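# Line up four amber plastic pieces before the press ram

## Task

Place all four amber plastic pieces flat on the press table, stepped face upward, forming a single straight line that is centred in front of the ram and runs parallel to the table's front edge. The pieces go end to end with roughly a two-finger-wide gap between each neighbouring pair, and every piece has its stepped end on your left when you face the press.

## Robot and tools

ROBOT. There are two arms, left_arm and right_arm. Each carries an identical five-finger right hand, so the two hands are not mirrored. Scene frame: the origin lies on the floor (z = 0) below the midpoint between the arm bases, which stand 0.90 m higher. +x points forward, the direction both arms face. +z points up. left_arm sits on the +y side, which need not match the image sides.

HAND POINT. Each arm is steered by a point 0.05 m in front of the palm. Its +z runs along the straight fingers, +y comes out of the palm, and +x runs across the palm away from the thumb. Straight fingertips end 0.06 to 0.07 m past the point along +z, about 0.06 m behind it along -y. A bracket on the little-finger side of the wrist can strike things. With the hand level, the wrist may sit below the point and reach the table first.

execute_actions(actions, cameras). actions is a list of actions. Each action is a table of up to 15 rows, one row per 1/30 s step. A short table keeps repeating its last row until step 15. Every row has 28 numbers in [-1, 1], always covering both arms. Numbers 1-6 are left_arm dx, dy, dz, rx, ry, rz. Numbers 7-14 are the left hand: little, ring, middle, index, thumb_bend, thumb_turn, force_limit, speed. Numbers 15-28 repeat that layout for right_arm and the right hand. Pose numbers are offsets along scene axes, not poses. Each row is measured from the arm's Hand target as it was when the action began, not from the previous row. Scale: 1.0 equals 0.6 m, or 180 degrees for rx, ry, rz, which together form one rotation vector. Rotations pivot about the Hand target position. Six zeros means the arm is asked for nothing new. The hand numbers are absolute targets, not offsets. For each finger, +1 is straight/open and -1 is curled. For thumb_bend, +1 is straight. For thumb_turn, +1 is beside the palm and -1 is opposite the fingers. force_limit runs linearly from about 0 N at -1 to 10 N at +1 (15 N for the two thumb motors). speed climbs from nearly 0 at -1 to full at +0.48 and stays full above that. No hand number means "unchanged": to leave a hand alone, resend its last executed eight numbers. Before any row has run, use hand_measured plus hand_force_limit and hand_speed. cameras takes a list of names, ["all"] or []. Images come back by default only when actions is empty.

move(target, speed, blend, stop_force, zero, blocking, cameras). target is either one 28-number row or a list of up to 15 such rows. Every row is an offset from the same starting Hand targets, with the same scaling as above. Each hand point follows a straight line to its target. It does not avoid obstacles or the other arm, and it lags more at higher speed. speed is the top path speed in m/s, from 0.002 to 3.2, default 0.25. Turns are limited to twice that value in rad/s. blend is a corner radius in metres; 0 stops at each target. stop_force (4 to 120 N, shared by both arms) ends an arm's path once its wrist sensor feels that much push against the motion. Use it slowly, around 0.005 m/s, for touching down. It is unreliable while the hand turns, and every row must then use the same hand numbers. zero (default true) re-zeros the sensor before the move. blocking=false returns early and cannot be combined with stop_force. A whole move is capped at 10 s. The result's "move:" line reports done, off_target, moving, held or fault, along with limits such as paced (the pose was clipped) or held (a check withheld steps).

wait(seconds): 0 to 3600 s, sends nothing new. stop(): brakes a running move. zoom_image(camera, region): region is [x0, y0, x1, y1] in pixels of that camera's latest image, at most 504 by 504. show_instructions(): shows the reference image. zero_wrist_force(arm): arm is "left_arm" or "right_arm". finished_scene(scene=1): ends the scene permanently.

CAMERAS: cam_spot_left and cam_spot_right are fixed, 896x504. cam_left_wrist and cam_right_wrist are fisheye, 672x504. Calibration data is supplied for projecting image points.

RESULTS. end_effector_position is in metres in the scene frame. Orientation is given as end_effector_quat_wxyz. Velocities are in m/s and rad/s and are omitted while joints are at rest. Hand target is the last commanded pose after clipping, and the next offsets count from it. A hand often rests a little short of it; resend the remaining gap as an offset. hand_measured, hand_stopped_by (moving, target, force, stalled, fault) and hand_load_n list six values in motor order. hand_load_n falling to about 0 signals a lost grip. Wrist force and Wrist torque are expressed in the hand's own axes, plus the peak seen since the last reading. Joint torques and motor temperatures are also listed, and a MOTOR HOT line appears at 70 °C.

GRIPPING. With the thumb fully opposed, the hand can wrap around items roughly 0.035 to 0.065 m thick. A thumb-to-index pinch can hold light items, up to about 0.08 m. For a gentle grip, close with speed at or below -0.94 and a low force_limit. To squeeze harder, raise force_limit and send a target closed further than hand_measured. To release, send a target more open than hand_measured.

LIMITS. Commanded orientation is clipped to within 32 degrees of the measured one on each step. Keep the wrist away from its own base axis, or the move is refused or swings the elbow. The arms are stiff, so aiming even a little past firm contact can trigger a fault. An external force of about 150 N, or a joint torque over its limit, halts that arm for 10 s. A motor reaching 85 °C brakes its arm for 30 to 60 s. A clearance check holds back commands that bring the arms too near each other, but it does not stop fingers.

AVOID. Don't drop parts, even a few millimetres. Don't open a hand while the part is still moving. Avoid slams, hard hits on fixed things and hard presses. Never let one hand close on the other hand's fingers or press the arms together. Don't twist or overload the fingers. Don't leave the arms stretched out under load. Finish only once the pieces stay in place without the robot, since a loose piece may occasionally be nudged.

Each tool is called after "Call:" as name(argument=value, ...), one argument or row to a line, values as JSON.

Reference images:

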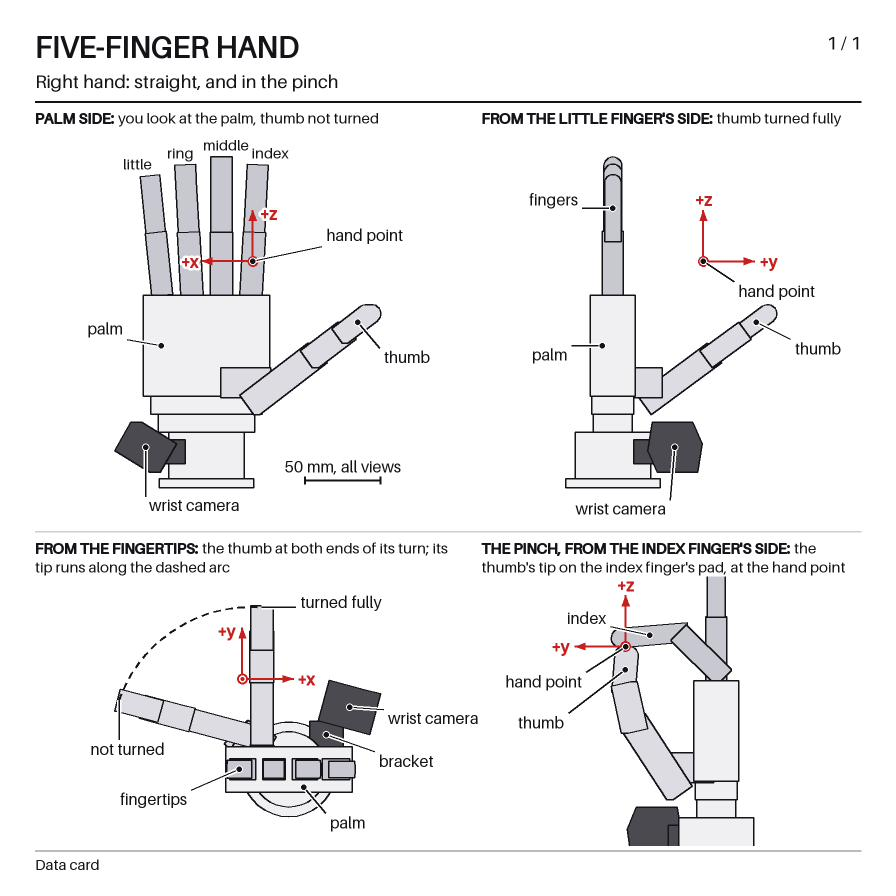

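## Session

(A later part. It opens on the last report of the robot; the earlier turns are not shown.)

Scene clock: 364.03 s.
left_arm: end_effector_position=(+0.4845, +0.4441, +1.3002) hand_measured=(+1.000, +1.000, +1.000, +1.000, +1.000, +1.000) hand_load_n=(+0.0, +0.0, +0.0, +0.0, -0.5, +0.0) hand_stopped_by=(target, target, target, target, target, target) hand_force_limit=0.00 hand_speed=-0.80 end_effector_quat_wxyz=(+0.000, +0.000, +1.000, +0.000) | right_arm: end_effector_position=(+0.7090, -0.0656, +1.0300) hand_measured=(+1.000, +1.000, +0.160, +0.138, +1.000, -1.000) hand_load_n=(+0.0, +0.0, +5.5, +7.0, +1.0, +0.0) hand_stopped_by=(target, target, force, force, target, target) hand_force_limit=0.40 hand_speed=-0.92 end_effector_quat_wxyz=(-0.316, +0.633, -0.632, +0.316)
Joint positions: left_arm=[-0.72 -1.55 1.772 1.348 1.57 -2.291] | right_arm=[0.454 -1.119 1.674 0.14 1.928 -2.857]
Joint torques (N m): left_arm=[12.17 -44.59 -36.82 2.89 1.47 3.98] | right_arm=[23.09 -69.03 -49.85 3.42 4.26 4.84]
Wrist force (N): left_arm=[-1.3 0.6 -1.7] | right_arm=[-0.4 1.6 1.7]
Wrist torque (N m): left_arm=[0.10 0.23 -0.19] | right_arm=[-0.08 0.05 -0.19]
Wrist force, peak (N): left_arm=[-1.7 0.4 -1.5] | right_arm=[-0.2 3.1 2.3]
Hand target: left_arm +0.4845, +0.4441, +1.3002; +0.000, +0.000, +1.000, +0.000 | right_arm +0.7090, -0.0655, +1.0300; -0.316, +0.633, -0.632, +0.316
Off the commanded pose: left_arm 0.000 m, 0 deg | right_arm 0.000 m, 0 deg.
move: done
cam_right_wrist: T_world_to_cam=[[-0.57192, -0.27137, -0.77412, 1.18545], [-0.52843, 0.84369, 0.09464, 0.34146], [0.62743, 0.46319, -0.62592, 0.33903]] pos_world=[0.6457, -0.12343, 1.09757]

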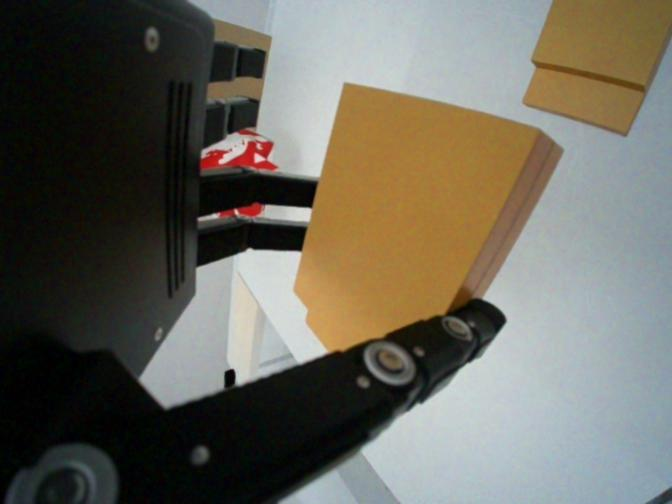

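Call:
move(
  target=[0,0,0,0,0,0,1,1,1,1,1,1,0,-0.8,0,0,-0.2267,0,0,0,1,1,-0.22,-0.22,1,-1,0.4,-0.92],
  speed=0.12,
)

Call:
move(
  target=[0,0,0,0,0,0,1,1,1,1,1,1,0,-0.8,0,0,-0.0217,0,0,0,1,1,-0.22,-0.22,1,-1,0.4,-0.92],
  speed=0.006,
  stop_force=5,
  cameras=["cam_right_wrist"],
)

Scene clock: 369.17 s.
left_arm: end_effector_position=(+0.4845, +0.4441, +1.3002) hand_measured=(+1.000, +1.000, +1.000, +1.000, +1.000, +1.000) hand_load_n=(+0.0, +0.0, +0.0, +0.0, -0.5, +0.0) hand_stopped_by=(target, target, target, target, target, target) hand_force_limit=0.00 hand_speed=-0.80 end_effector_quat_wxyz=(+0.000, +0.000, +1.000, +0.000) | right_arm: end_effector_position=(+0.7090, -0.0655, +0.8942) hand_measured=(+1.000, +1.000, +0.160, +0.138, +1.000, -1.000) hand_load_n=(+0.0, +0.0, +6.0, +7.0, +1.0, +0.0) hand_stopped_by=(target, target, force, force, target, target) hand_force_limit=0.40 hand_speed=-0.92 end_effector_quat_wxyz=(-0.316, +0.633, -0.632, +0.316)
Joint positions: left_arm=[-0.72 -1.55 1.772 1.348 1.57 -2.291] | right_arm=[0.454 -0.981 1.745 -0.069 1.929 -2.857]
Joint torques (N m): left_arm=[12.12 -42.47 -36.61 2.84 1.01 4.18] | right_arm=[8.89 -70.46 -19.24 -1.74 3.38 0.48]
Wrist force (N): left_arm=[-1.0 0.4 -1.4] | right_arm=[-0.3 1.6 1.8]
Wrist torque (N m): left_arm=[0.06 0.18 -0.17] | right_arm=[-0.08 0.01 -0.18]
Wrist force, peak (N): left_arm=[-1.4 0.8 -1.4] | right_arm=[-0.3 2.4 2.5]
Hand target: left_arm +0.4845, +0.4441, +1.3002; +0.000, +0.000, +1.000, +0.000 | right_arm +0.7090, -0.0655, +0.8940; -0.316, +0.633, -0.632, +0.316
Off the commanded pose: left_arm 0.000 m, 0 deg | right_arm 0.000 m, 0 deg.
move: done

Scene clock: 371.63 s.
left_arm: end_effector_position=(+0.4845, +0.4441, +1.3002) hand_measured=(+1.000, +1.000, +1.000, +1.000, +1.000, +1.000) hand_load_n=(+0.0, +0.0, +0.0, +0.0, +0.0, +0.0) hand_stopped_by=(target, target, target, target, target, target) hand_force_limit=0.00 hand_speed=-0.80 end_effector_quat_wxyz=(+0.000, +0.000, +1.000, +0.000) | right_arm: end_effector_position=(+0.7090, -0.0655, +0.8859) hand_measured=(+1.000, +1.000, +0.160, +0.138, +1.000, -1.000) hand_load_n=(+0.0, +0.0, +5.5, +6.5, +0.5, +0.0) hand_stopped_by=(target, target, force, force, target, target) hand_force_limit=0.40 hand_speed=-0.92 end_effector_quat_wxyz=(-0.316, +0.633, -0.632, +0.316)
Joint positions: left_arm=[-0.72 -1.55 1.772 1.348 1.57 -2.291] | right_arm=[0.454 -0.972 1.748 -0.081 1.929 -2.857]
Joint torques (N m): left_arm=[9.66 -42.78 -36.72 2.81 1.1 4.11] | right_arm=[6.5 -93.53 -28.84 4.04 3.22 -2.55]
Wrist force (N): left_arm=[-1.0 0.3 -1.5] | right_arm=[-0.9 -2.9 -2.7]
Wrist torque (N m): left_arm=[0.05 0.18 -0.17] | right_arm=[-0.09 0.10 -0.24]
Wrist force, peak (N): left_arm=[-1.3 0.6 -1.6] | right_arm=[-0.2 -6.5 -6.3]
Hand target: left_arm +0.4845, +0.4441, +1.3002; +0.000, +0.000, +1.000, +0.000 | right_arm +0.7090, -0.0655, +0.8859; -0.316, +0.633, -0.632, +0.316 (not the last commanded pose)
Off the commanded pose: left_arm 0.000 m, 0 deg | right_arm 0.005 m, 0 deg.
move: contact (right_arm)
cam_right_wrist: T_world_to_cam=[[-0.57206, -0.2713, -0.77404, 1.07379], [-0.52829, 0.84377, 0.09469, 0.35493], [0.62742, 0.46309, -0.62601, 0.24892]] pos_world=[0.6456, -0.12343, 0.95337]

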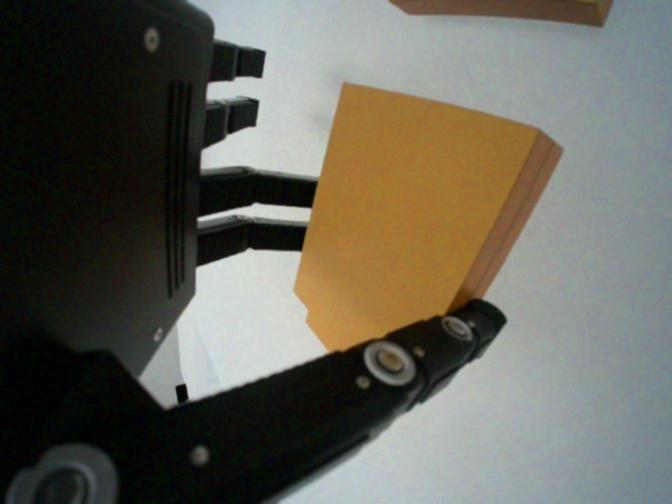

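Call:
move(
  target=[0,0,0,0,0,0,1,1,1,1,1,1,0,-0.8,0,0,0,0,0,0,1,1,0.65,0.65,1,-1,0.4,-0.6],
)

Call:
move(
  target=[
    [0,0,0,0,0,0,1,1,1,1,1,1,0,-0.8,-0.0133,0,0.001,0,0,0,1,1,0.65,0.65,1,-1,0.4,-0.6],
    [0,0,0,0,0,0,1,1,1,1,1,1,0,-0.8,-0.0133,0,0.25,0,0,0,1,1,0.65,0.65,1,-1,0.4,-0.6],
  ],
  speed=[0.02,0.15],
  cameras=["cam_right_wrist"],
)

Scene clock: 387.07 s.
left_arm: end_effector_position=(+0.4845, +0.4441, +1.3002) hand_measured=(+1.000, +1.000, +1.000, +1.000, +1.000, +1.000) hand_load_n=(+0.0, +0.0, +0.0, +0.0, +0.0, +0.0) hand_stopped_by=(target, target, target, target, target, target) hand_force_limit=0.00 hand_speed=-0.80 end_effector_quat_wxyz=(+0.000, +0.000, +1.000, +0.000) | right_arm: end_effector_position=(+0.7090, -0.0655, +0.8859) hand_measured=(+1.000, +1.000, +0.650, +0.650, +1.000, -1.000) hand_load_n=(-0.5, +0.0, +0.0, +0.0, +0.0, +0.0) hand_stopped_by=(target, target, target, target, target, target) hand_force_limit=0.40 hand_speed=-0.60 end_effector_quat_wxyz=(-0.316, +0.633, -0.632, +0.316)
Joint positions: left_arm=[-0.72 -1.55 1.772 1.348 1.57 -2.291] | right_arm=[0.454 -0.972 1.748 -0.081 1.929 -2.857]
Joint torques (N m): left_arm=[10.32 -42.77 -36.86 3.03 1.21 3.97] | right_arm=[8.27 -93.35 -41.49 2.49 3.1 -2.59]
Wrist force (N): left_arm=[-1.2 0.5 -1.4] | right_arm=[-0.4 -0.8 -0.4]
Wrist torque (N m): left_arm=[0.08 0.21 -0.18] | right_arm=[-0.16 0.07 -0.24]
Wrist force, peak (N): left_arm=[-1.3 0.7 -1.7] | right_arm=[-0.6 -2.9 -2.6]
Hand target: left_arm +0.4845, +0.4441, +1.3002; +0.000, +0.000, +1.000, +0.000 | right_arm +0.7090, -0.0655, +0.8859; -0.316, +0.633, -0.632, +0.316
Off the commanded pose: left_arm 0.000 m, 0 deg | right_arm 0.000 m, 0 deg.
move: done

Scene clock: 389.20 s.
left_arm: end_effector_position=(+0.4845, +0.4441, +1.3002) hand_measured=(+1.000, +1.000, +1.000, +1.000, +1.000, +1.000) hand_load_n=(+0.0, +0.0, +0.0, +0.0, +0.0, +0.0) hand_stopped_by=(target, target, target, target, target, target) hand_force_limit=0.00 hand_speed=-0.80 end_effector_quat_wxyz=(+0.000, +0.000, +1.000, +0.000) | right_arm: end_effector_position=(+0.7010, -0.0655, +1.0358) hand_measured=(+1.000, +1.000, +0.650, +0.650, +1.000, -1.000) hand_load_n=(+0.0, +0.0, +0.0, +0.0, +0.0, +0.0) hand_stopped_by=(target, target, target, target, target, target) hand_force_limit=0.40 hand_speed=-0.60 end_effector_quat_wxyz=(-0.316, +0.633, -0.632, +0.316)
Joint positions: left_arm=[-0.72 -1.55 1.772 1.348 1.57 -2.291] | right_arm=[0.46 -1.132 1.683 0.146 1.933 -2.854]
Joint torques (N m): left_arm=[11.13 -43.67 -37.6 3.16 1.23 3.97] | right_arm=[8.51 -92.09 -48.46 3.54 2.3 1.64]
Wrist force (N): left_arm=[-1.1 0.6 -1.6] | right_arm=[-0.3 -0.8 0.1]
Wrist torque (N m): left_arm=[0.09 0.19 -0.17] | right_arm=[-0.14 0.07 -0.22]
Wrist force, peak (N): left_arm=[-1.4 0.3 -1.6] | right_arm=[-0.7 -1.4 -0.7]
Hand target: left_arm +0.4845, +0.4441, +1.3002; +0.000, +0.000, +1.000, +0.000 | right_arm +0.7010, -0.0655, +1.0359; -0.316, +0.633, -0.632, +0.316
Off the commanded pose: left_arm 0.000 m, 0 deg | right_arm 0.000 m, 0 deg.
move: done
cam_right_wrist: T_world_to_cam=[[-0.57202, -0.27137, -0.77405, 1.18527], [-0.52833, 0.84375, 0.09463, 0.33666], [0.62742, 0.46309, -0.62601, 0.34771]] pos_world=[0.6377, -0.12343, 1.10327]

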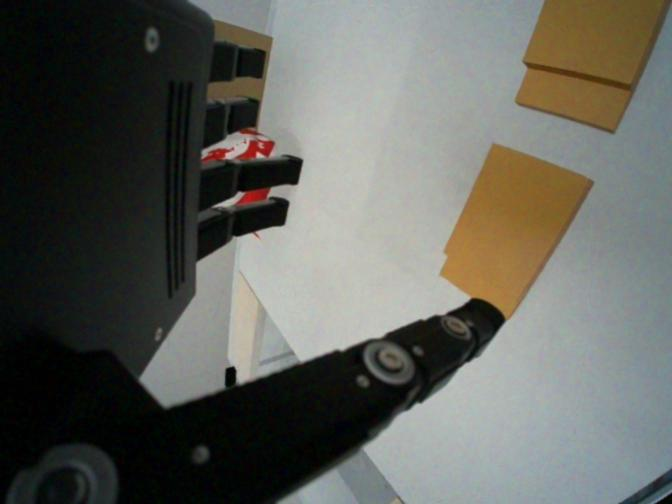

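Call:
move(
  target=[
    [0,0,0,0,0,0,1,1,1,1,1,1,0,-0.8,0.0317,-0.5575,0.057,0,0,-0.3333,1,1,0.65,0.65,1,-1,0.4,-0.6],
    [0,0,0,0,0,0,1,1,1,1,1,1,0,-0.8,0.165,-0.6575,0.057,0,0,-0.7222,1,1,0.65,0.65,1,-1,0.4,-0.6],
  ],
  speed=0.3,
  blend=[0.05,0],
  cameras=["cam_right_wrist","cam_spot_right"],
)

Scene clock: 401.47 s.
left_arm: end_effector_position=(+0.4845, +0.4441, +1.3002) hand_measured=(+1.000, +1.000, +1.000, +1.000, +1.000, +1.000) hand_load_n=(+0.0, +0.0, +0.0, +0.0, +0.0, +0.0) hand_stopped_by=(target, target, target, target, target, target) hand_force_limit=0.00 hand_speed=-0.80 end_effector_quat_wxyz=(+0.000, +0.000, +1.000, +0.000) | right_arm: end_effector_position=(+0.8000, -0.4600, +1.0701) hand_measured=(+1.000, +1.000, +0.650, +0.650, +1.000, -1.000) hand_load_n=(+0.0, +0.0, +0.0, +0.0, +0.0, +0.0) hand_stopped_by=(target, target, target, target, target, target) hand_force_limit=0.40 hand_speed=-0.60 end_effector_quat_wxyz=(-0.153, +0.305, +0.841, -0.420)
Joint positions: left_arm=[-0.72 -1.55 1.772 1.348 1.57 -2.291] | right_arm=[0.08 -0.658 1.127 1.853 2.178 -0.548]
Joint torques (N m): left_arm=[9.76 -43.57 -37.56 2.99 1.08 4.05] | right_arm=[-15.23 -99.66 -46.41 6.21 -1.42 3.7]
Wrist force (N): left_arm=[-1.2 0.5 -1.1] | right_arm=[0.0 -0.7 -0.1]
Wrist torque (N m): left_arm=[0.06 0.19 -0.17] | right_arm=[-0.14 0.01 -0.21]
Wrist force, peak (N): left_arm=[-1.5 0.6 -1.6] | right_arm=[-1.3 -0.9 0.1]
Hand target: left_arm +0.4845, +0.4441, +1.3002; +0.000, +0.000, +1.000, +0.000 | right_arm +0.8000, -0.4600, +1.0701; -0.153, +0.305, +0.841, -0.420
Off the commanded pose: left_arm 0.000 m, 0 deg | right_arm 0.000 m, 0 deg.
move: done
cam_right_wrist: T_world_to_cam=[[0.15972, 0.61264, -0.77405, 0.98274], [0.98598, -0.13735, 0.09474, -0.94434], [-0.04827, -0.77833, -0.62599, 0.45929]] pos_world=[0.7963, -0.37429, 1.13767]
Images, in order (width x height): cam_spot_right 896x504, cam_right_wrist 672x504.

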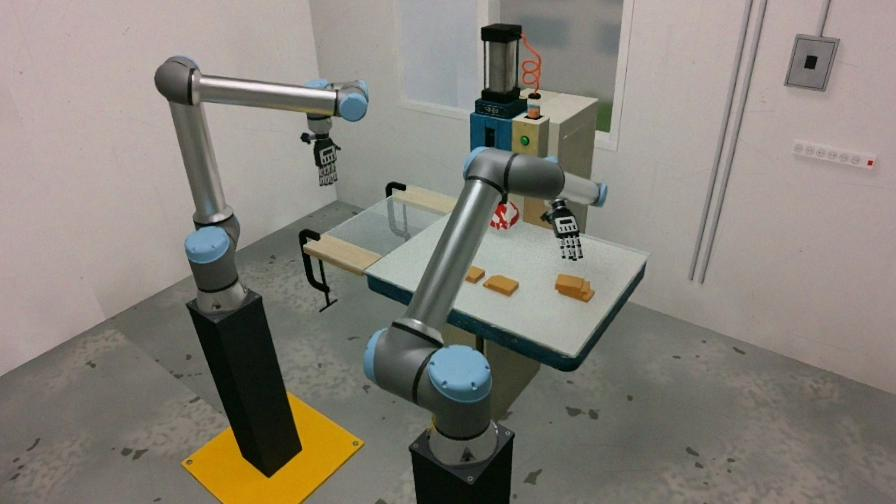

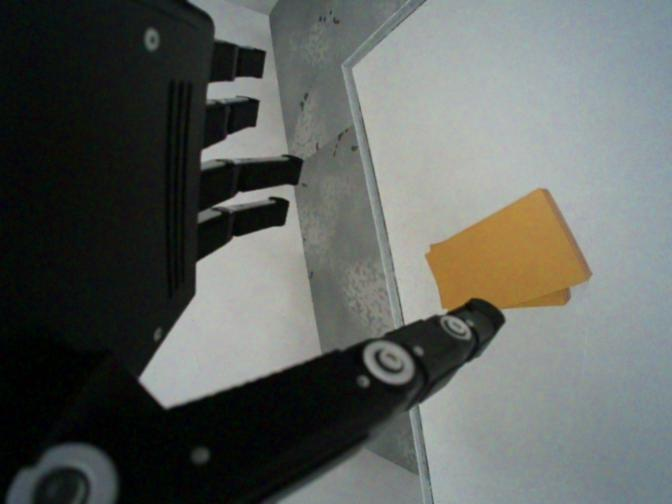

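Call:
zoom_image(
  camera="cam_right_wrist",
  region=[400, 160, 620, 325],
)

Scaled by 2.291 from the camera's image (finer frame: 960x720).

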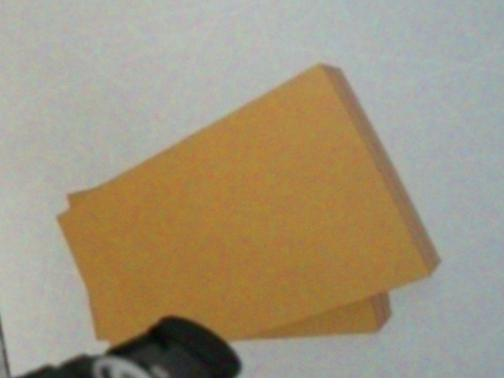

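Call:
move(
  target=[0,0,0,0,0,0,1,1,1,1,1,1,0,-0.8,0.0267,-0.0338,-0.1,0,0,-0.1978,1,1,0.65,0.65,1,-1,0.4,-0.6],
  speed=0.25,
  cameras=["cam_right_wrist","cam_spot_right"],
)

Scene clock: 412.77 s.
left_arm: end_effector_position=(+0.4845, +0.4441, +1.3002) hand_measured=(+1.000, +1.000, +1.000, +1.000, +1.000, +1.000) hand_load_n=(+0.0, +0.0, +0.0, +0.0, +0.0, +0.0) hand_stopped_by=(target, target, target, target, target, target) hand_force_limit=0.00 hand_speed=-0.80 end_effector_quat_wxyz=(+0.000, +0.000, +1.000, +0.000) | right_arm: end_effector_position=(+0.8160, -0.4803, +1.0102) hand_measured=(+1.000, +1.000, +0.650, +0.650, +1.000, -1.000) hand_load_n=(+0.0, +0.0, +0.0, +0.0, +0.0, +0.0) hand_stopped_by=(target, target, target, target, target, target) hand_force_limit=0.40 hand_speed=-0.60 end_effector_quat_wxyz=(-0.274, +0.548, +0.707, -0.354)
Joint positions: left_arm=[-0.72 -1.55 1.772 1.348 1.57 -2.291] | right_arm=[-0.031 -0.504 0.962 2.021 1.797 -0.173]
Joint torques (N m): left_arm=[11.92 -44.88 -38.56 3.23 1.28 3.95] | right_arm=[-10.51 -106.12 -49.09 6.54 -1.85 4.62]
Wrist force (N): left_arm=[-0.8 0.7 -1.2] | right_arm=[0.1 -0.6 0.0]
Wrist torque (N m): left_arm=[0.08 0.15 -0.15] | right_arm=[-0.10 0.01 -0.19]
Wrist force, peak (N): left_arm=[-1.3 0.5 -1.7] | right_arm=[0.1 -1.1 -0.4]
Hand target: left_arm +0.4845, +0.4441, +1.3002; +0.000, +0.000, +1.000, +0.000 | right_arm +0.8160, -0.4803, +1.0101; -0.274, +0.548, +0.707, -0.354
Off the commanded pose: left_arm 0.000 m, 0 deg | right_arm 0.000 m, 0 deg.
move: done
cam_right_wrist: T_world_to_cam=[[0.48645, 0.40514, -0.7741, 0.5799], [0.72172, -0.68568, 0.09468, -1.00492], [-0.49242, -0.60474, -0.62594, 0.85252]] pos_world=[0.86299, -0.40843, 1.07767]
Images, in order (width x height): cam_spot_right 896x504, cam_right_wrist 672x504.

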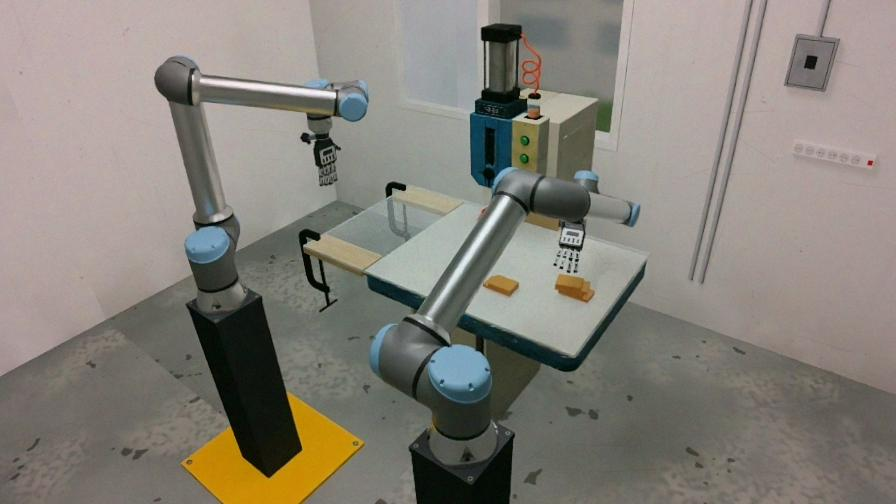

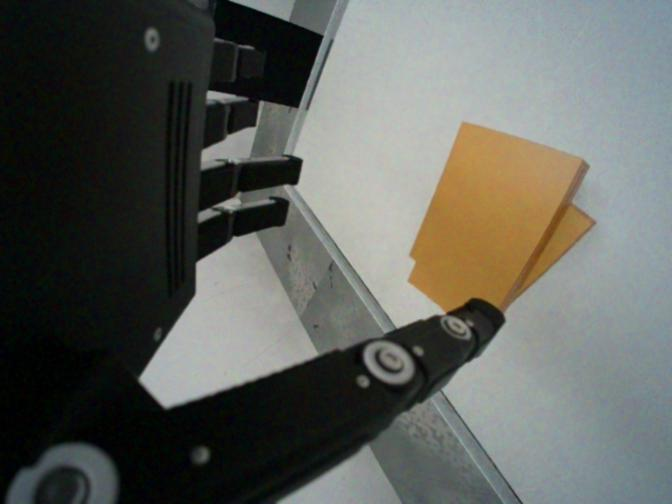

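Call:
move(
  target=[0,0,0,0,0,0,1,1,1,1,1,1,0,-0.8,-0.0015,0.002,-0.1450,0,0,0,1,1,0.65,0.65,1,-1,0.4,-0.6],
  speed=0.1,
)

Call:
move(
  target=[0,0,0,0,0,0,1,1,1,1,1,1,0,-0.8,0,0,-0.0227,0,0,0,1,1,0.65,0.65,1,-1,0.4,-0.6],
  speed=0.01,
  stop_force=5,
  cameras=["cam_right_wrist","cam_spot_left"],
)

Scene clock: 421.93 s.
left_arm: end_effector_position=(+0.4845, +0.4441, +1.3002) hand_measured=(+1.000, +1.000, +1.000, +1.000, +1.000, +1.000) hand_load_n=(+0.0, +0.0, +0.0, +0.0, +0.0, +0.0) hand_stopped_by=(target, target, target, target, target, target) hand_force_limit=0.00 hand_speed=-0.80 end_effector_quat_wxyz=(+0.000, +0.000, +1.000, +0.000) | right_arm: end_effector_position=(+0.8151, -0.4791, +0.9233) hand_measured=(+1.000, +1.000, +0.650, +0.650, +1.000, -1.000) hand_load_n=(+0.0, +0.0, +0.0, +0.0, +0.0, +0.0) hand_stopped_by=(target, target, target, target, target, target) hand_force_limit=0.40 hand_speed=-0.60 end_effector_quat_wxyz=(-0.274, +0.548, +0.707, -0.354)
Joint positions: left_arm=[-0.72 -1.55 1.772 1.348 1.57 -2.291] | right_arm=[-0.03 -0.423 0.965 1.937 1.795 -0.172]
Joint torques (N m): left_arm=[10.8 -44.01 -38.28 3 1.09 4.12] | right_arm=[18.75 -110.95 -47.45 1.41 -2.11 4.35]
Wrist force (N): left_arm=[-1.3 0.6 -1.2] | right_arm=[0.1 -0.8 0.0]
Wrist torque (N m): left_arm=[0.07 0.21 -0.18] | right_arm=[-0.14 0.01 -0.20]
Wrist force, peak (N): left_arm=[-1.2 0.6 -1.8] | right_arm=[-0.2 -1.0 -0.6]
Hand target: left_arm +0.4845, +0.4441, +1.3002; +0.000, +0.000, +1.000, +0.000 | right_arm +0.8151, -0.4791, +0.9231; -0.274, +0.548, +0.707, -0.354
Off the commanded pose: left_arm 0.000 m, 0 deg | right_arm 0.000 m, 0 deg.
move: done

Scene clock: 424.17 s.
left_arm: end_effector_position=(+0.4845, +0.4441, +1.3002) hand_measured=(+1.000, +1.000, +1.000, +1.000, +1.000, +1.000) hand_load_n=(+0.0, +0.0, +0.0, +0.0, +0.0, +0.0) hand_stopped_by=(target, target, target, target, target, target) hand_force_limit=0.00 hand_speed=-0.80 end_effector_quat_wxyz=(+0.000, +0.000, +1.000, +0.000) | right_arm: end_effector_position=(+0.8151, -0.4791, +0.9095) hand_measured=(+1.000, +1.000, +0.650, +0.650, +1.000, -1.000) hand_load_n=(+0.0, +0.0, +0.0, +0.0, +0.0, +0.0) hand_stopped_by=(target, target, target, target, target, target) hand_force_limit=0.40 hand_speed=-0.60 end_effector_quat_wxyz=(-0.274, +0.548, +0.707, -0.354)
Joint positions: left_arm=[-0.72 -1.55 1.772 1.348 1.57 -2.291] | right_arm=[-0.03 -0.408 0.962 1.925 1.795 -0.172]
Joint torques (N m): left_arm=[12.34 -44.12 -38.04 3.64 1.43 4.04] | right_arm=[20.94 -108.81 -46.05 1.09 -2.48 4.21]
Wrist force (N): left_arm=[-1.2 0.5 -1.4] | right_arm=[0.3 -0.9 -0.1]
Wrist torque (N m): left_arm=[0.08 0.20 -0.18] | right_arm=[-0.14 -0.01 -0.18]
Wrist force, peak (N): left_arm=[-1.4 0.7 -1.6] | right_arm=[0.1 -1.0 0.2]
Hand target: left_arm +0.4845, +0.4441, +1.3002; +0.000, +0.000, +1.000, +0.000 | right_arm +0.8151, -0.4791, +0.9095; -0.274, +0.548, +0.707, -0.354
Off the commanded pose: left_arm 0.000 m, 0 deg | right_arm 0.000 m, 0 deg.
move: done
cam_right_wrist: T_world_to_cam=[[0.48655, 0.40498, -0.77412, 0.50181], [0.72153, -0.68588, 0.09468, -0.9939], [-0.4926, -0.60462, -0.62592, 0.7899]] pos_world=[0.86209, -0.40733, 0.97697]
Images, in order (width x height): cam_spot_left 896x504, cam_right_wrist 672x504.

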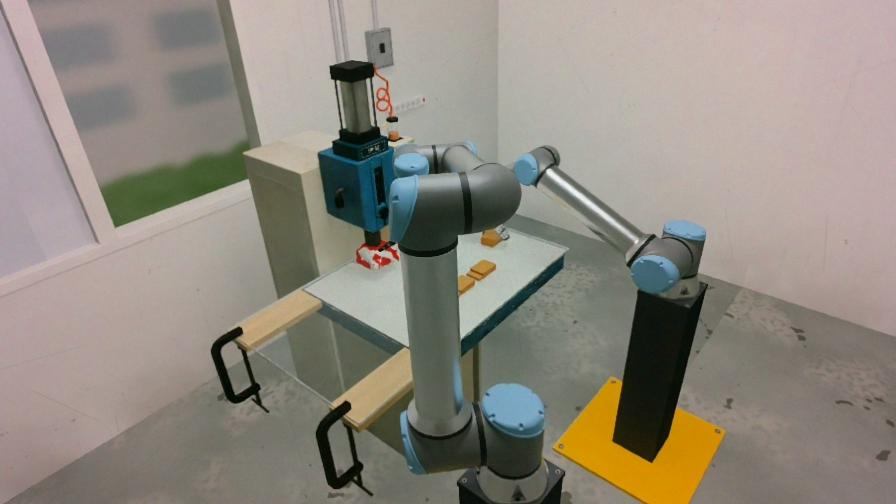

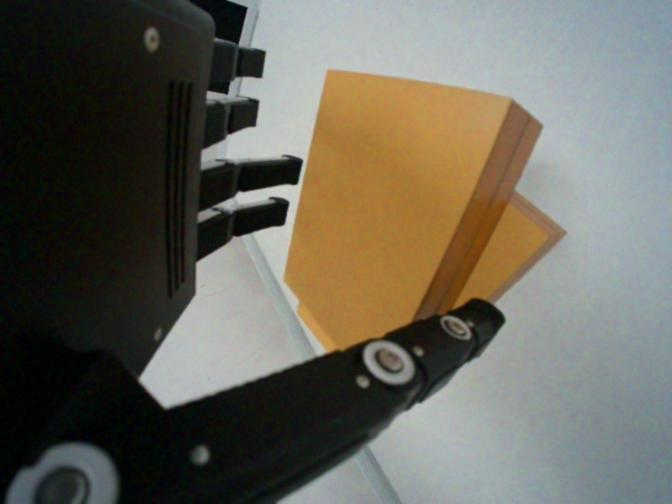

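Call:
move(
  target=[0,0,0,0,0,0,1,1,1,1,1,1,0,-0.8,0,0,0,0,0,0,1,1,-0.2,-0.2,1,-1,0.4,-0.92],
  cameras=["cam_right_wrist"],
)

Scene clock: 428.37 s.
left_arm: end_effector_position=(+0.4845, +0.4441, +1.3002) hand_measured=(+1.000, +1.000, +1.000, +1.000, +1.000, +1.000) hand_load_n=(+0.0, +0.0, +0.0, +0.0, +0.0, +0.5) hand_stopped_by=(target, target, target, target, target, target) hand_force_limit=0.00 hand_speed=-0.80 end_effector_quat_wxyz=(+0.000, +0.000, +1.000, +0.000) | right_arm: end_effector_position=(+0.8151, -0.4791, +0.9095) hand_measured=(+1.000, +1.000, +0.158, +0.136, +1.000, -1.000) hand_load_n=(+0.0, +0.0, +6.5, +8.0, +1.0, +0.0) hand_stopped_by=(target, target, force, force, target, target) hand_force_limit=0.40 hand_speed=-0.92 end_effector_quat_wxyz=(-0.274, +0.548, +0.707, -0.354)
Joint positions: left_arm=[-0.72 -1.55 1.772 1.348 1.57 -2.291] | right_arm=[-0.03 -0.408 0.962 1.925 1.795 -0.172]
Joint torques (N m): left_arm=[12.69 -42.55 -38.5 3.28 1.09 4.08] | right_arm=[20.22 -110.89 -46.35 1.96 -2.03 4.34]
Wrist force (N): left_arm=[-1.0 0.6 -1.3] | right_arm=[0.0 1.4 1.4]
Wrist torque (N m): left_arm=[0.09 0.17 -0.16] | right_arm=[-0.08 -0.01 -0.15]
Wrist force, peak (N): left_arm=[-1.4 0.9 -1.6] | right_arm=[0.1 -1.6 1.8]
Hand target: left_arm +0.4845, +0.4441, +1.3002; +0.000, +0.000, +1.000, +0.000 | right_arm +0.8151, -0.4791, +0.9095; -0.274, +0.548, +0.707, -0.354
Off the commanded pose: left_arm 0.000 m, 0 deg | right_arm 0.000 m, 0 deg.
move: done
cam_right_wrist: T_world_to_cam=[[0.48655, 0.40498, -0.77412, 0.50181], [0.72153, -0.68588, 0.09468, -0.9939], [-0.4926, -0.60462, -0.62592, 0.7899]] pos_world=[0.86209, -0.40733, 0.97697]

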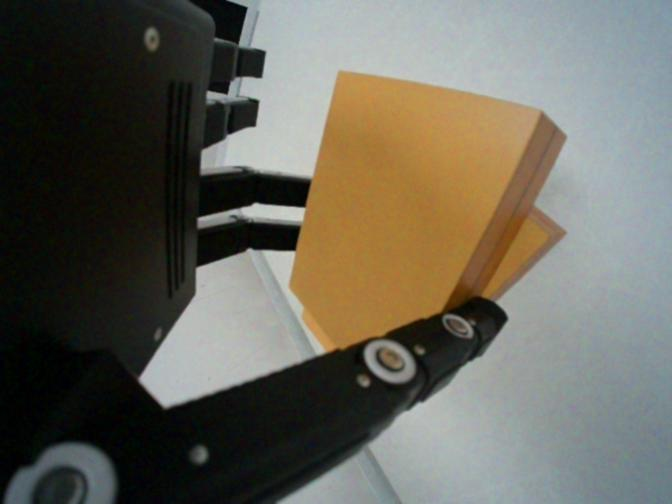

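Call:
move(
  target=[0,0,0,0,0,0,1,1,1,1,1,1,0,-0.8,0,0,0.025,0,0,0,1,1,-0.2,-0.2,1,-1,0.4,-0.92],
  speed=0.03,
  cameras=["cam_right_wrist"],
)

Scene clock: 430.53 s.
left_arm: end_effector_position=(+0.4845, +0.4441, +1.3002) hand_measured=(+1.000, +1.000, +1.000, +1.000, +1.000, +1.000) hand_load_n=(+0.0, +0.0, +0.0, +0.0, +0.0, +0.0) hand_stopped_by=(target, target, target, target, target, target) hand_force_limit=0.00 hand_speed=-0.80 end_effector_quat_wxyz=(+0.000, +0.000, +1.000, +0.000) | right_arm: end_effector_position=(+0.8151, -0.4791, +0.9243) hand_measured=(+1.000, +1.000, +0.158, +0.136, +1.000, -1.000) hand_load_n=(+0.0, +0.0, +7.0, +8.0, +1.0, -0.5) hand_stopped_by=(target, target, force, force, target, target) hand_force_limit=0.40 hand_speed=-0.92 end_effector_quat_wxyz=(-0.274, +0.548, +0.707, -0.354)
Joint positions: left_arm=[-0.72 -1.55 1.772 1.348 1.57 -2.291] | right_arm=[-0.03 -0.424 0.965 1.938 1.795 -0.172]
Joint torques (N m): left_arm=[11.75 -42.63 -39.34 3.27 0.85 3.87] | right_arm=[18.83 -143.06 -20.54 7.4 -0.74 4.39]
Wrist force (N): left_arm=[-1.2 0.8 -1.6] | right_arm=[-0.2 1.5 1.9]
Wrist torque (N m): left_arm=[0.14 0.21 -0.17] | right_arm=[-0.09 0.00 -0.16]
Wrist force, peak (N): left_arm=[-1.4 0.2 -1.7] | right_arm=[0.4 2.3 2.2]
Hand target: left_arm +0.4845, +0.4441, +1.3002; +0.000, +0.000, +1.000, +0.000 | right_arm +0.8151, -0.4791, +0.9245; -0.274, +0.548, +0.707, -0.354
Off the commanded pose: left_arm 0.000 m, 0 deg | right_arm 0.000 m, 0 deg.
move: done
cam_right_wrist: T_world_to_cam=[[0.48655, 0.40498, -0.77412, 0.51334], [0.72153, -0.68588, 0.09468, -0.99531], [-0.4926, -0.60462, -0.62592, 0.79922]] pos_world=[0.86209, -0.40733, 0.99187]

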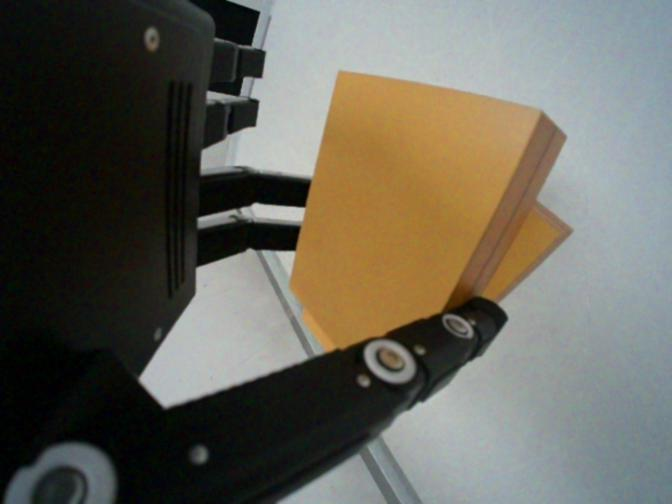

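Call:
move(
  target=[
    [0,0,0,0,0,0,1,1,1,1,1,1,0,-0.8,0,0,0.2092,0,0,0,1,1,-0.2,-0.2,1,-1,0.4,-0.92],
    [0,0,0,0,0,0,1,1,1,1,1,1,0,-0.8,-0.0252,0.065,0.2092,0,0,0.2,1,1,-0.2,-0.2,1,-1,0.4,-0.92],
    [0,0,0,0,0,0,1,1,1,1,1,1,0,-0.8,-0.125,0.1985,0.2092,0,0,0.5867,1,1,-0.2,-0.2,1,-1,0.4,-0.92],
    [0,0,0,0,0,0,1,1,1,1,1,1,0,-0.8,-0.1842,0.9485,0.2092,0,0,0.92,1,1,-0.2,-0.2,1,-1,0.4,-0.92],
  ],
  speed=0.25,
  blend=[0.03,0.03,0.04,0],
  cameras=["cam_right_wrist","cam_spot_right"],
)

Scene clock: 444.17 s.
left_arm: end_effector_position=(+0.4845, +0.4441, +1.3002) hand_measured=(+1.000, +1.000, +1.000, +1.000, +1.000, +1.000) hand_load_n=(+0.0, +0.0, +0.0, +0.0, +0.0, +0.0) hand_stopped_by=(target, target, target, target, target, target) hand_force_limit=0.00 hand_speed=-0.80 end_effector_quat_wxyz=(+0.000, +0.000, +1.000, +0.000) | right_arm: end_effector_position=(+0.7046, +0.0899, +1.0500) hand_measured=(+1.000, +1.000, +0.158, +0.136, +1.000, -1.000) hand_load_n=(+0.0, +0.0, +7.0, +8.0, +1.0, +0.0) hand_stopped_by=(target, target, force, force, target, target) hand_force_limit=0.40 hand_speed=-0.92 end_effector_quat_wxyz=(-0.316, +0.633, -0.632, +0.316)
Joint positions: left_arm=[-0.72 -1.55 1.772 1.348 1.57 -2.291] | right_arm=[0.639 -0.966 1.396 0.321 2.068 -2.723]
Joint torques (N m): left_arm=[10.87 -42.18 -39.06 3.39 0.87 3.87] | right_arm=[20.37 -87.15 -52.46 2.14 -1.25 -3.42]
Wrist force (N): left_arm=[-1.0 0.5 -1.3] | right_arm=[-0.1 1.2 1.3]
Wrist torque (N m): left_arm=[0.06 0.18 -0.17] | right_arm=[-0.11 0.01 0.08]
Wrist force, peak (N): left_arm=[-1.4 0.8 -1.7] | right_arm=[-0.1 3.1 2.8]
Hand target: left_arm +0.4845, +0.4441, +1.3002; +0.000, +0.000, +1.000, +0.000 | right_arm +0.7046, +0.0900, +1.0500; -0.316, +0.633, -0.632, +0.316
Off the commanded pose: left_arm 0.000 m, 0 deg | right_arm 0.000 m, 0 deg.
move: done
cam_right_wrist: T_world_to_cam=[[-0.57198, -0.271, -0.77421, 1.24071], [-0.52803, 0.84393, 0.09471, 0.2058], [0.62771, 0.46298, -0.6258, 0.28203]] pos_world=[0.6413, 0.03197, 1.11758]
Images, in order (width x height): cam_spot_right 896x504, cam_right_wrist 672x504.

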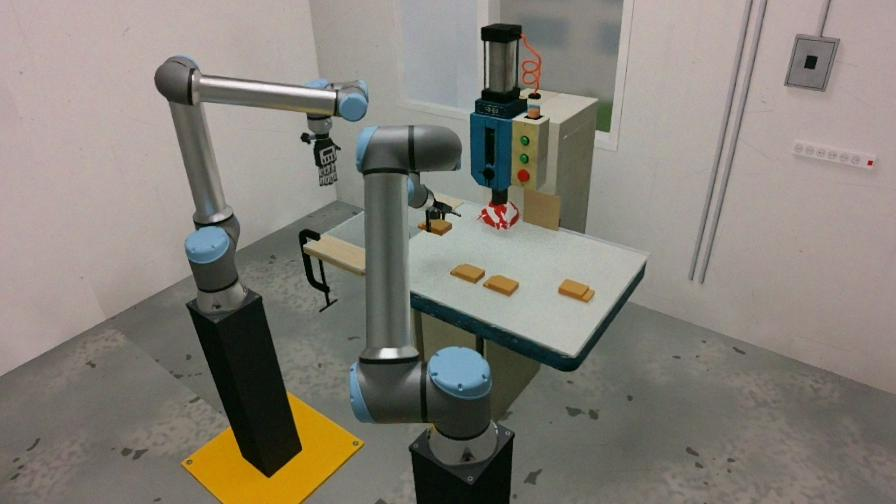

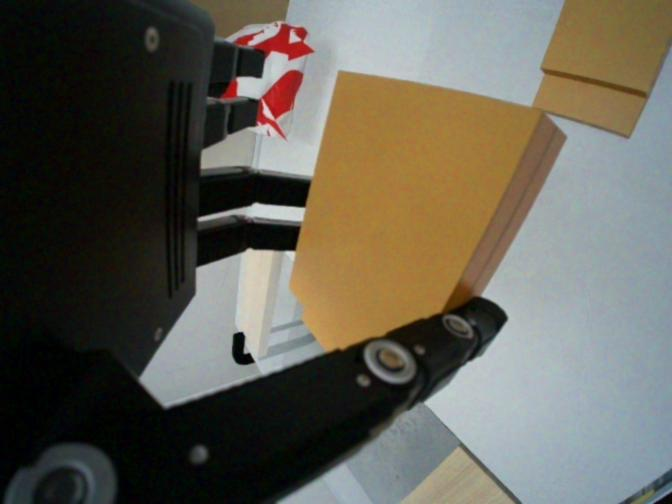

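Call:
move(
  target=[0,0,0,0,0,0,1,1,1,1,1,1,0,-0.8,0,0,-0.26,0,0,0,1,1,-0.2,-0.2,1,-1,0.4,-0.92],
  speed=0.12,
)

Call:
move(
  target=[0,0,0,0,0,0,1,1,1,1,1,1,0,-0.8,0,0,-0.0217,0,0,0,1,1,-0.2,-0.2,1,-1,0.4,-0.92],
  speed=0.006,
  stop_force=5,
  cameras=["cam_right_wrist"],
)

Scene clock: 452.97 s.
left_arm: end_effector_position=(+0.4845, +0.4441, +1.3002) hand_measured=(+1.000, +1.000, +1.000, +1.000, +1.000, +1.000) hand_load_n=(+0.0, +0.0, +0.0, +0.0, +0.0, +0.0) hand_stopped_by=(target, target, target, target, target, target) hand_force_limit=0.00 hand_speed=-0.80 end_effector_quat_wxyz=(+0.000, +0.000, +1.000, +0.000) | right_arm: end_effector_position=(+0.7046, +0.0900, +0.8942) hand_measured=(+1.000, +1.000, +0.158, +0.136, +1.000, -1.000) hand_load_n=(+0.0, +0.0, +7.0, +8.0, +1.0, -0.5) hand_stopped_by=(target, target, force, force, target, target) hand_force_limit=0.40 hand_speed=-0.92 end_effector_quat_wxyz=(-0.316, +0.633, -0.632, +0.316)
Joint positions: left_arm=[-0.72 -1.55 1.772 1.348 1.57 -2.291] | right_arm=[0.639 -0.834 1.48 0.105 2.068 -2.723]
Joint torques (N m): left_arm=[13.43 -43.53 -39.08 3.64 0.66 4.25] | right_arm=[14.17 -92.55 -21.83 -1.91 1.61 -1.59]
Wrist force (N): left_arm=[-1.1 0.6 -1.5] | right_arm=[0.1 1.2 1.7]
Wrist torque (N m): left_arm=[0.10 0.20 -0.17] | right_arm=[-0.16 -0.04 0.08]
Wrist force, peak (N): left_arm=[-1.3 0.7 -1.6] | right_arm=[-0.2 2.5 2.1]
Hand target: left_arm +0.4845, +0.4441, +1.3002; +0.000, +0.000, +1.000, +0.000 | right_arm +0.7046, +0.0900, +0.8940; -0.316, +0.633, -0.632, +0.316
Off the commanded pose: left_arm 0.000 m, 0 deg | right_arm 0.000 m, 0 deg.
move: done

Scene clock: 455.63 s.
left_arm: end_effector_position=(+0.4845, +0.4441, +1.3002) hand_measured=(+1.000, +1.000, +1.000, +1.000, +1.000, +1.000) hand_load_n=(+0.0, +0.0, +0.0, +0.0, +0.0, +0.0) hand_stopped_by=(target, target, target, target, target, target) hand_force_limit=0.00 hand_speed=-0.80 end_effector_quat_wxyz=(+0.000, +0.000, +1.000, +0.000) | right_arm: end_effector_position=(+0.7046, +0.0900, +0.8850) hand_measured=(+1.000, +1.000, +0.158, +0.136, +1.000, -1.000) hand_load_n=(+0.0, +0.0, +6.5, +8.0, +1.0, +0.0) hand_stopped_by=(target, target, force, force, target, target) hand_force_limit=0.40 hand_speed=-0.92 end_effector_quat_wxyz=(-0.316, +0.633, -0.632, +0.316)
Joint positions: left_arm=[-0.72 -1.55 1.772 1.348 1.57 -2.291] | right_arm=[0.639 -0.825 1.483 0.093 2.068 -2.723]
Joint torques (N m): left_arm=[9.51 -43 -39.63 3.64 0.81 3.72] | right_arm=[8.45 -105.83 -32.35 4.38 1.57 -3.34]
Wrist force (N): left_arm=[-1.0 0.6 -1.5] | right_arm=[0.5 -4.5 -3.5]
Wrist torque (N m): left_arm=[0.10 0.17 -0.16] | right_arm=[0.12 0.17 -0.06]
Wrist force, peak (N): left_arm=[-1.5 0.6 -1.7] | right_arm=[1.0 -6.2 -5.4]
Hand target: left_arm +0.4845, +0.4441, +1.3002; +0.000, +0.000, +1.000, +0.000 | right_arm +0.7046, +0.0900, +0.8850; -0.316, +0.633, -0.632, +0.316 (not the last commanded pose)
Off the commanded pose: left_arm 0.000 m, 0 deg | right_arm 0.004 m, 0 deg.
move: contact (right_arm)
cam_right_wrist: T_world_to_cam=[[-0.57206, -0.2713, -0.77404, 1.11282], [-0.52829, 0.84377, 0.09469, 0.22154], [0.62742, 0.46309, -0.62601, 0.17904]] pos_world=[0.6413, 0.03207, 0.95247]

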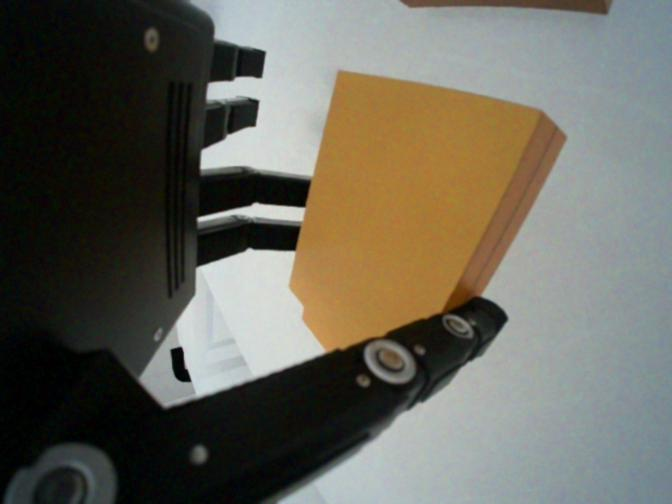

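Call:
move(
  target=[0,0,0,0,0,0,1,1,1,1,1,1,0,-0.8,0,0,0,0,0,0,1,1,0.65,0.65,1,-1,0.4,-0.6],
)

Call:
move(
  target=[
    [0,0,0,0,0,0,1,1,1,1,1,1,0,-0.8,-0.0133,0,0.001,0,0,0,1,1,0.65,0.65,1,-1,0.4,-0.6],
    [0,0,0,0,0,0,1,1,1,1,1,1,0,-0.8,-0.0133,0,0.25,0,0,0,1,1,0.65,0.65,1,-1,0.4,-0.6],
  ],
  speed=[0.02,0.15],
  cameras=["cam_right_wrist"],
)

Call:
move(
  target=[
    [0,0,0,0,0,0,1,1,1,1,1,1,0,-0.8,0.072,-0.75,0,0,0,-0.3333,1,1,0.65,0.65,1,-1,0.4,-0.6],
    [0,0,0,0,0,0,1,1,1,1,1,1,0,-0.8,0.172,-0.8833,0,0,0,-0.72,1,1,0.65,0.65,1,-1,0.4,-0.6],
    [0,0,0,0,0,0,1,1,1,1,1,1,0,-0.8,0.1975,-0.9485,-0.04,0,0,-0.92,1,1,0.65,0.65,1,-1,0.4,-0.6],
  ],
  speed=0.28,
  blend=[0.04,0.03,0],
  cameras=["cam_right_wrist"],
)

Scene clock: 462.37 s.
left_arm: end_effector_position=(+0.4845, +0.4441, +1.3002) hand_measured=(+1.000, +1.000, +1.000, +1.000, +1.000, +1.000) hand_load_n=(+0.0, +0.0, +0.0, +0.0, +0.0, +0.0) hand_stopped_by=(target, target, target, target, target, target) hand_force_limit=0.00 hand_speed=-0.80 end_effector_quat_wxyz=(+0.000, +0.000, +1.000, +0.000) | right_arm: end_effector_position=(+0.7046, +0.0900, +0.8850) hand_measured=(+1.000, +1.000, +0.650, +0.650, +1.000, -1.000) hand_load_n=(+0.0, +0.0, +0.0, +0.5, +0.0, +0.0) hand_stopped_by=(target, target, target, target, target, target) hand_force_limit=0.40 hand_speed=-0.60 end_effector_quat_wxyz=(-0.316, +0.633, -0.632, +0.316)
Joint positions: left_arm=[-0.72 -1.55 1.772 1.348 1.57 -2.291] | right_arm=[0.639 -0.825 1.483 0.093 2.068 -2.723]
Joint torques (N m): left_arm=[9.82 -42.37 -39.23 3.57 1.07 4.26] | right_arm=[6.96 -97.33 -44.07 -0.02 1.43 -3.35]
Wrist force (N): left_arm=[-1.0 0.6 -1.2] | right_arm=[0.0 -0.9 -0.2]
Wrist torque (N m): left_arm=[0.09 0.17 -0.16] | right_arm=[-0.15 0.03 0.04]
Wrist force, peak (N): left_arm=[-1.2 0.4 -1.9] | right_arm=[-0.3 -3.7 -9.8]
Hand target: left_arm +0.4845, +0.4441, +1.3002; +0.000, +0.000, +1.000, +0.000 | right_arm +0.7046, +0.0900, +0.8850; -0.316, +0.633, -0.632, +0.316
Off the commanded pose: left_arm 0.000 m, 0 deg | right_arm 0.000 m, 0 deg.
move: done

Scene clock: 464.50 s.
left_arm: end_effector_position=(+0.4845, +0.4441, +1.3002) hand_measured=(+1.000, +1.000, +1.000, +1.000, +1.000, +1.000) hand_load_n=(+0.0, +0.0, +0.0, +0.0, +0.0, +0.0) hand_stopped_by=(target, target, target, target, target, target) hand_force_limit=0.00 hand_speed=-0.80 end_effector_quat_wxyz=(+0.000, +0.000, +1.000, +0.000) | right_arm: end_effector_position=(+0.6966, +0.0900, +1.0349) hand_measured=(+1.000, +1.000, +0.650, +0.650, +1.000, -1.000) hand_load_n=(+0.0, +0.0, +0.0, +0.0, +0.0, +0.0) hand_stopped_by=(target, target, target, target, target, target) hand_force_limit=0.40 hand_speed=-0.60 end_effector_quat_wxyz=(-0.316, +0.633, -0.632, +0.316)
Joint positions: left_arm=[-0.72 -1.55 1.772 1.348 1.57 -2.291] | right_arm=[0.646 -0.962 1.42 0.296 2.072 -2.718]
Joint torques (N m): left_arm=[11.27 -44.07 -39.64 3.61 0.96 3.83] | right_arm=[16.21 -106.76 -51.46 3.79 2.86 3.87]
Wrist force (N): left_arm=[-1.1 0.9 -1.4] | right_arm=[0.1 -0.6 -0.1]
Wrist torque (N m): left_arm=[0.14 0.19 -0.16] | right_arm=[-0.10 -0.01 -0.20]
Wrist force, peak (N): left_arm=[-1.2 0.6 -1.8] | right_arm=[0.3 -1.8 -1.2]
Hand target: left_arm +0.4845, +0.4441, +1.3002; +0.000, +0.000, +1.000, +0.000 | right_arm +0.6966, +0.0900, +1.0350; -0.316, +0.633, -0.632, +0.316
Off the commanded pose: left_arm 0.000 m, 0 deg | right_arm 0.000 m, 0 deg.
move: done
cam_right_wrist: T_world_to_cam=[[-0.57202, -0.27137, -0.77405, 1.22428], [-0.52833, 0.84375, 0.09463, 0.20313], [0.62742, 0.46309, -0.62601, 0.27786]] pos_world=[0.6333, 0.03217, 1.10237]

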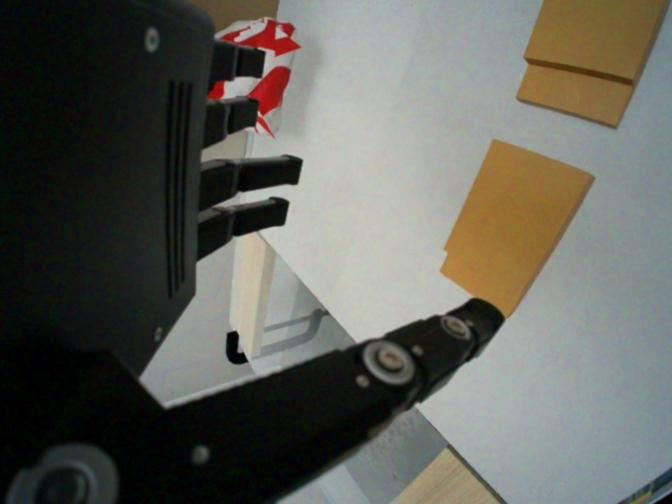

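Scene clock: 470.27 s.
left_arm: end_effector_position=(+0.4845, +0.4441, +1.3002) hand_measured=(+1.000, +1.000, +1.000, +1.000, +1.000, +1.000) hand_load_n=(+0.0, +0.0, +0.0, +0.0, +0.0, +0.0) hand_stopped_by=(target, target, target, target, target, target) hand_force_limit=0.00 hand_speed=-0.80 end_effector_quat_wxyz=(+0.000, +0.000, +1.000, +0.000) | right_arm: end_effector_position=(+0.8151, -0.4791, +1.0111) hand_measured=(+1.000, +1.000, +0.650, +0.650, +1.000, -1.000) hand_load_n=(+0.0, +0.0, +0.0, +0.0, +0.0, +0.0) hand_stopped_by=(target, target, target, target, target, target) hand_force_limit=0.40 hand_speed=-0.60 end_effector_quat_wxyz=(-0.274, +0.548, +0.707, -0.354)
Joint positions: left_arm=[-0.72 -1.55 1.772 1.348 1.57 -2.291] | right_arm=[-0.03 -0.506 0.964 2.02 1.796 -0.172]
Joint torques (N m): left_arm=[11.59 -41.49 -40.47 3.13 0.9 4.14] | right_arm=[-14.63 -105.39 -48.08 6.67 -2.18 4.55]
Wrist force (N): left_arm=[-1.0 0.5 -1.5] | right_arm=[0.2 -0.7 0.0]
Wrist torque (N m): left_arm=[0.08 0.18 -0.17] | right_arm=[-0.12 -0.02 -0.18]
Wrist force, peak (N): left_arm=[-1.5 0.6 -1.6] | right_arm=[-1.4 -0.8 -0.4]
Hand target: left_arm +0.4845, +0.4441, +1.3002; +0.000, +0.000, +1.000, +0.000 | right_arm +0.8151, -0.4791, +1.0110; -0.274, +0.548, +0.707, -0.354
Off the commanded pose: left_arm 0.000 m, 0 deg | right_arm 0.000 m, 0 deg.
move: done
cam_right_wrist: T_world_to_cam=[[0.48642, 0.40517, -0.7741, 0.58058], [0.72181, -0.68557, 0.09473, -1.00363], [-0.49232, -0.60484, -0.62594, 0.85323]] pos_world=[0.86209, -0.40723, 1.07857]

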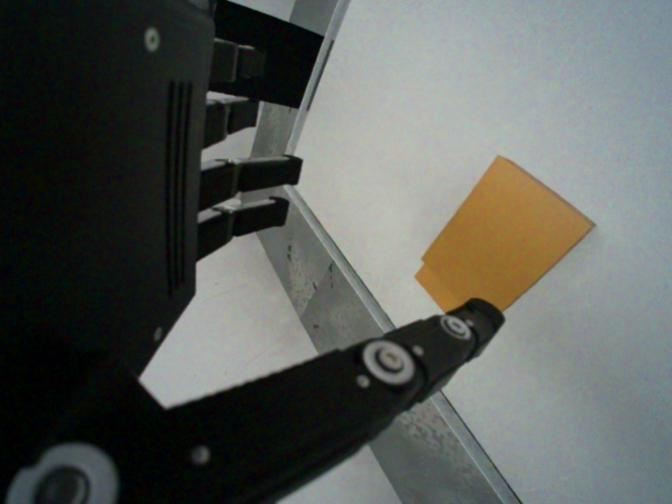

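Call:
zoom_image(
  camera="cam_right_wrist",
  region=[400, 140, 620, 325],
)

Scaled by 2.291 from the camera's image (finer frame: 960x720).

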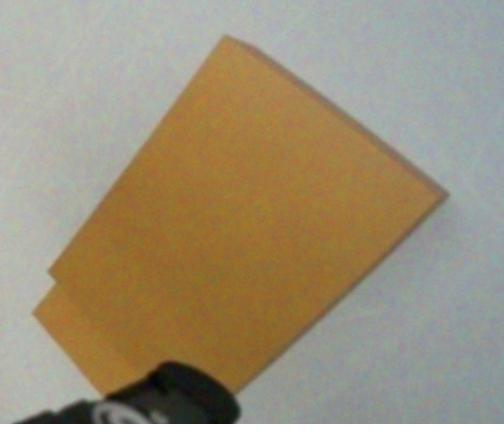

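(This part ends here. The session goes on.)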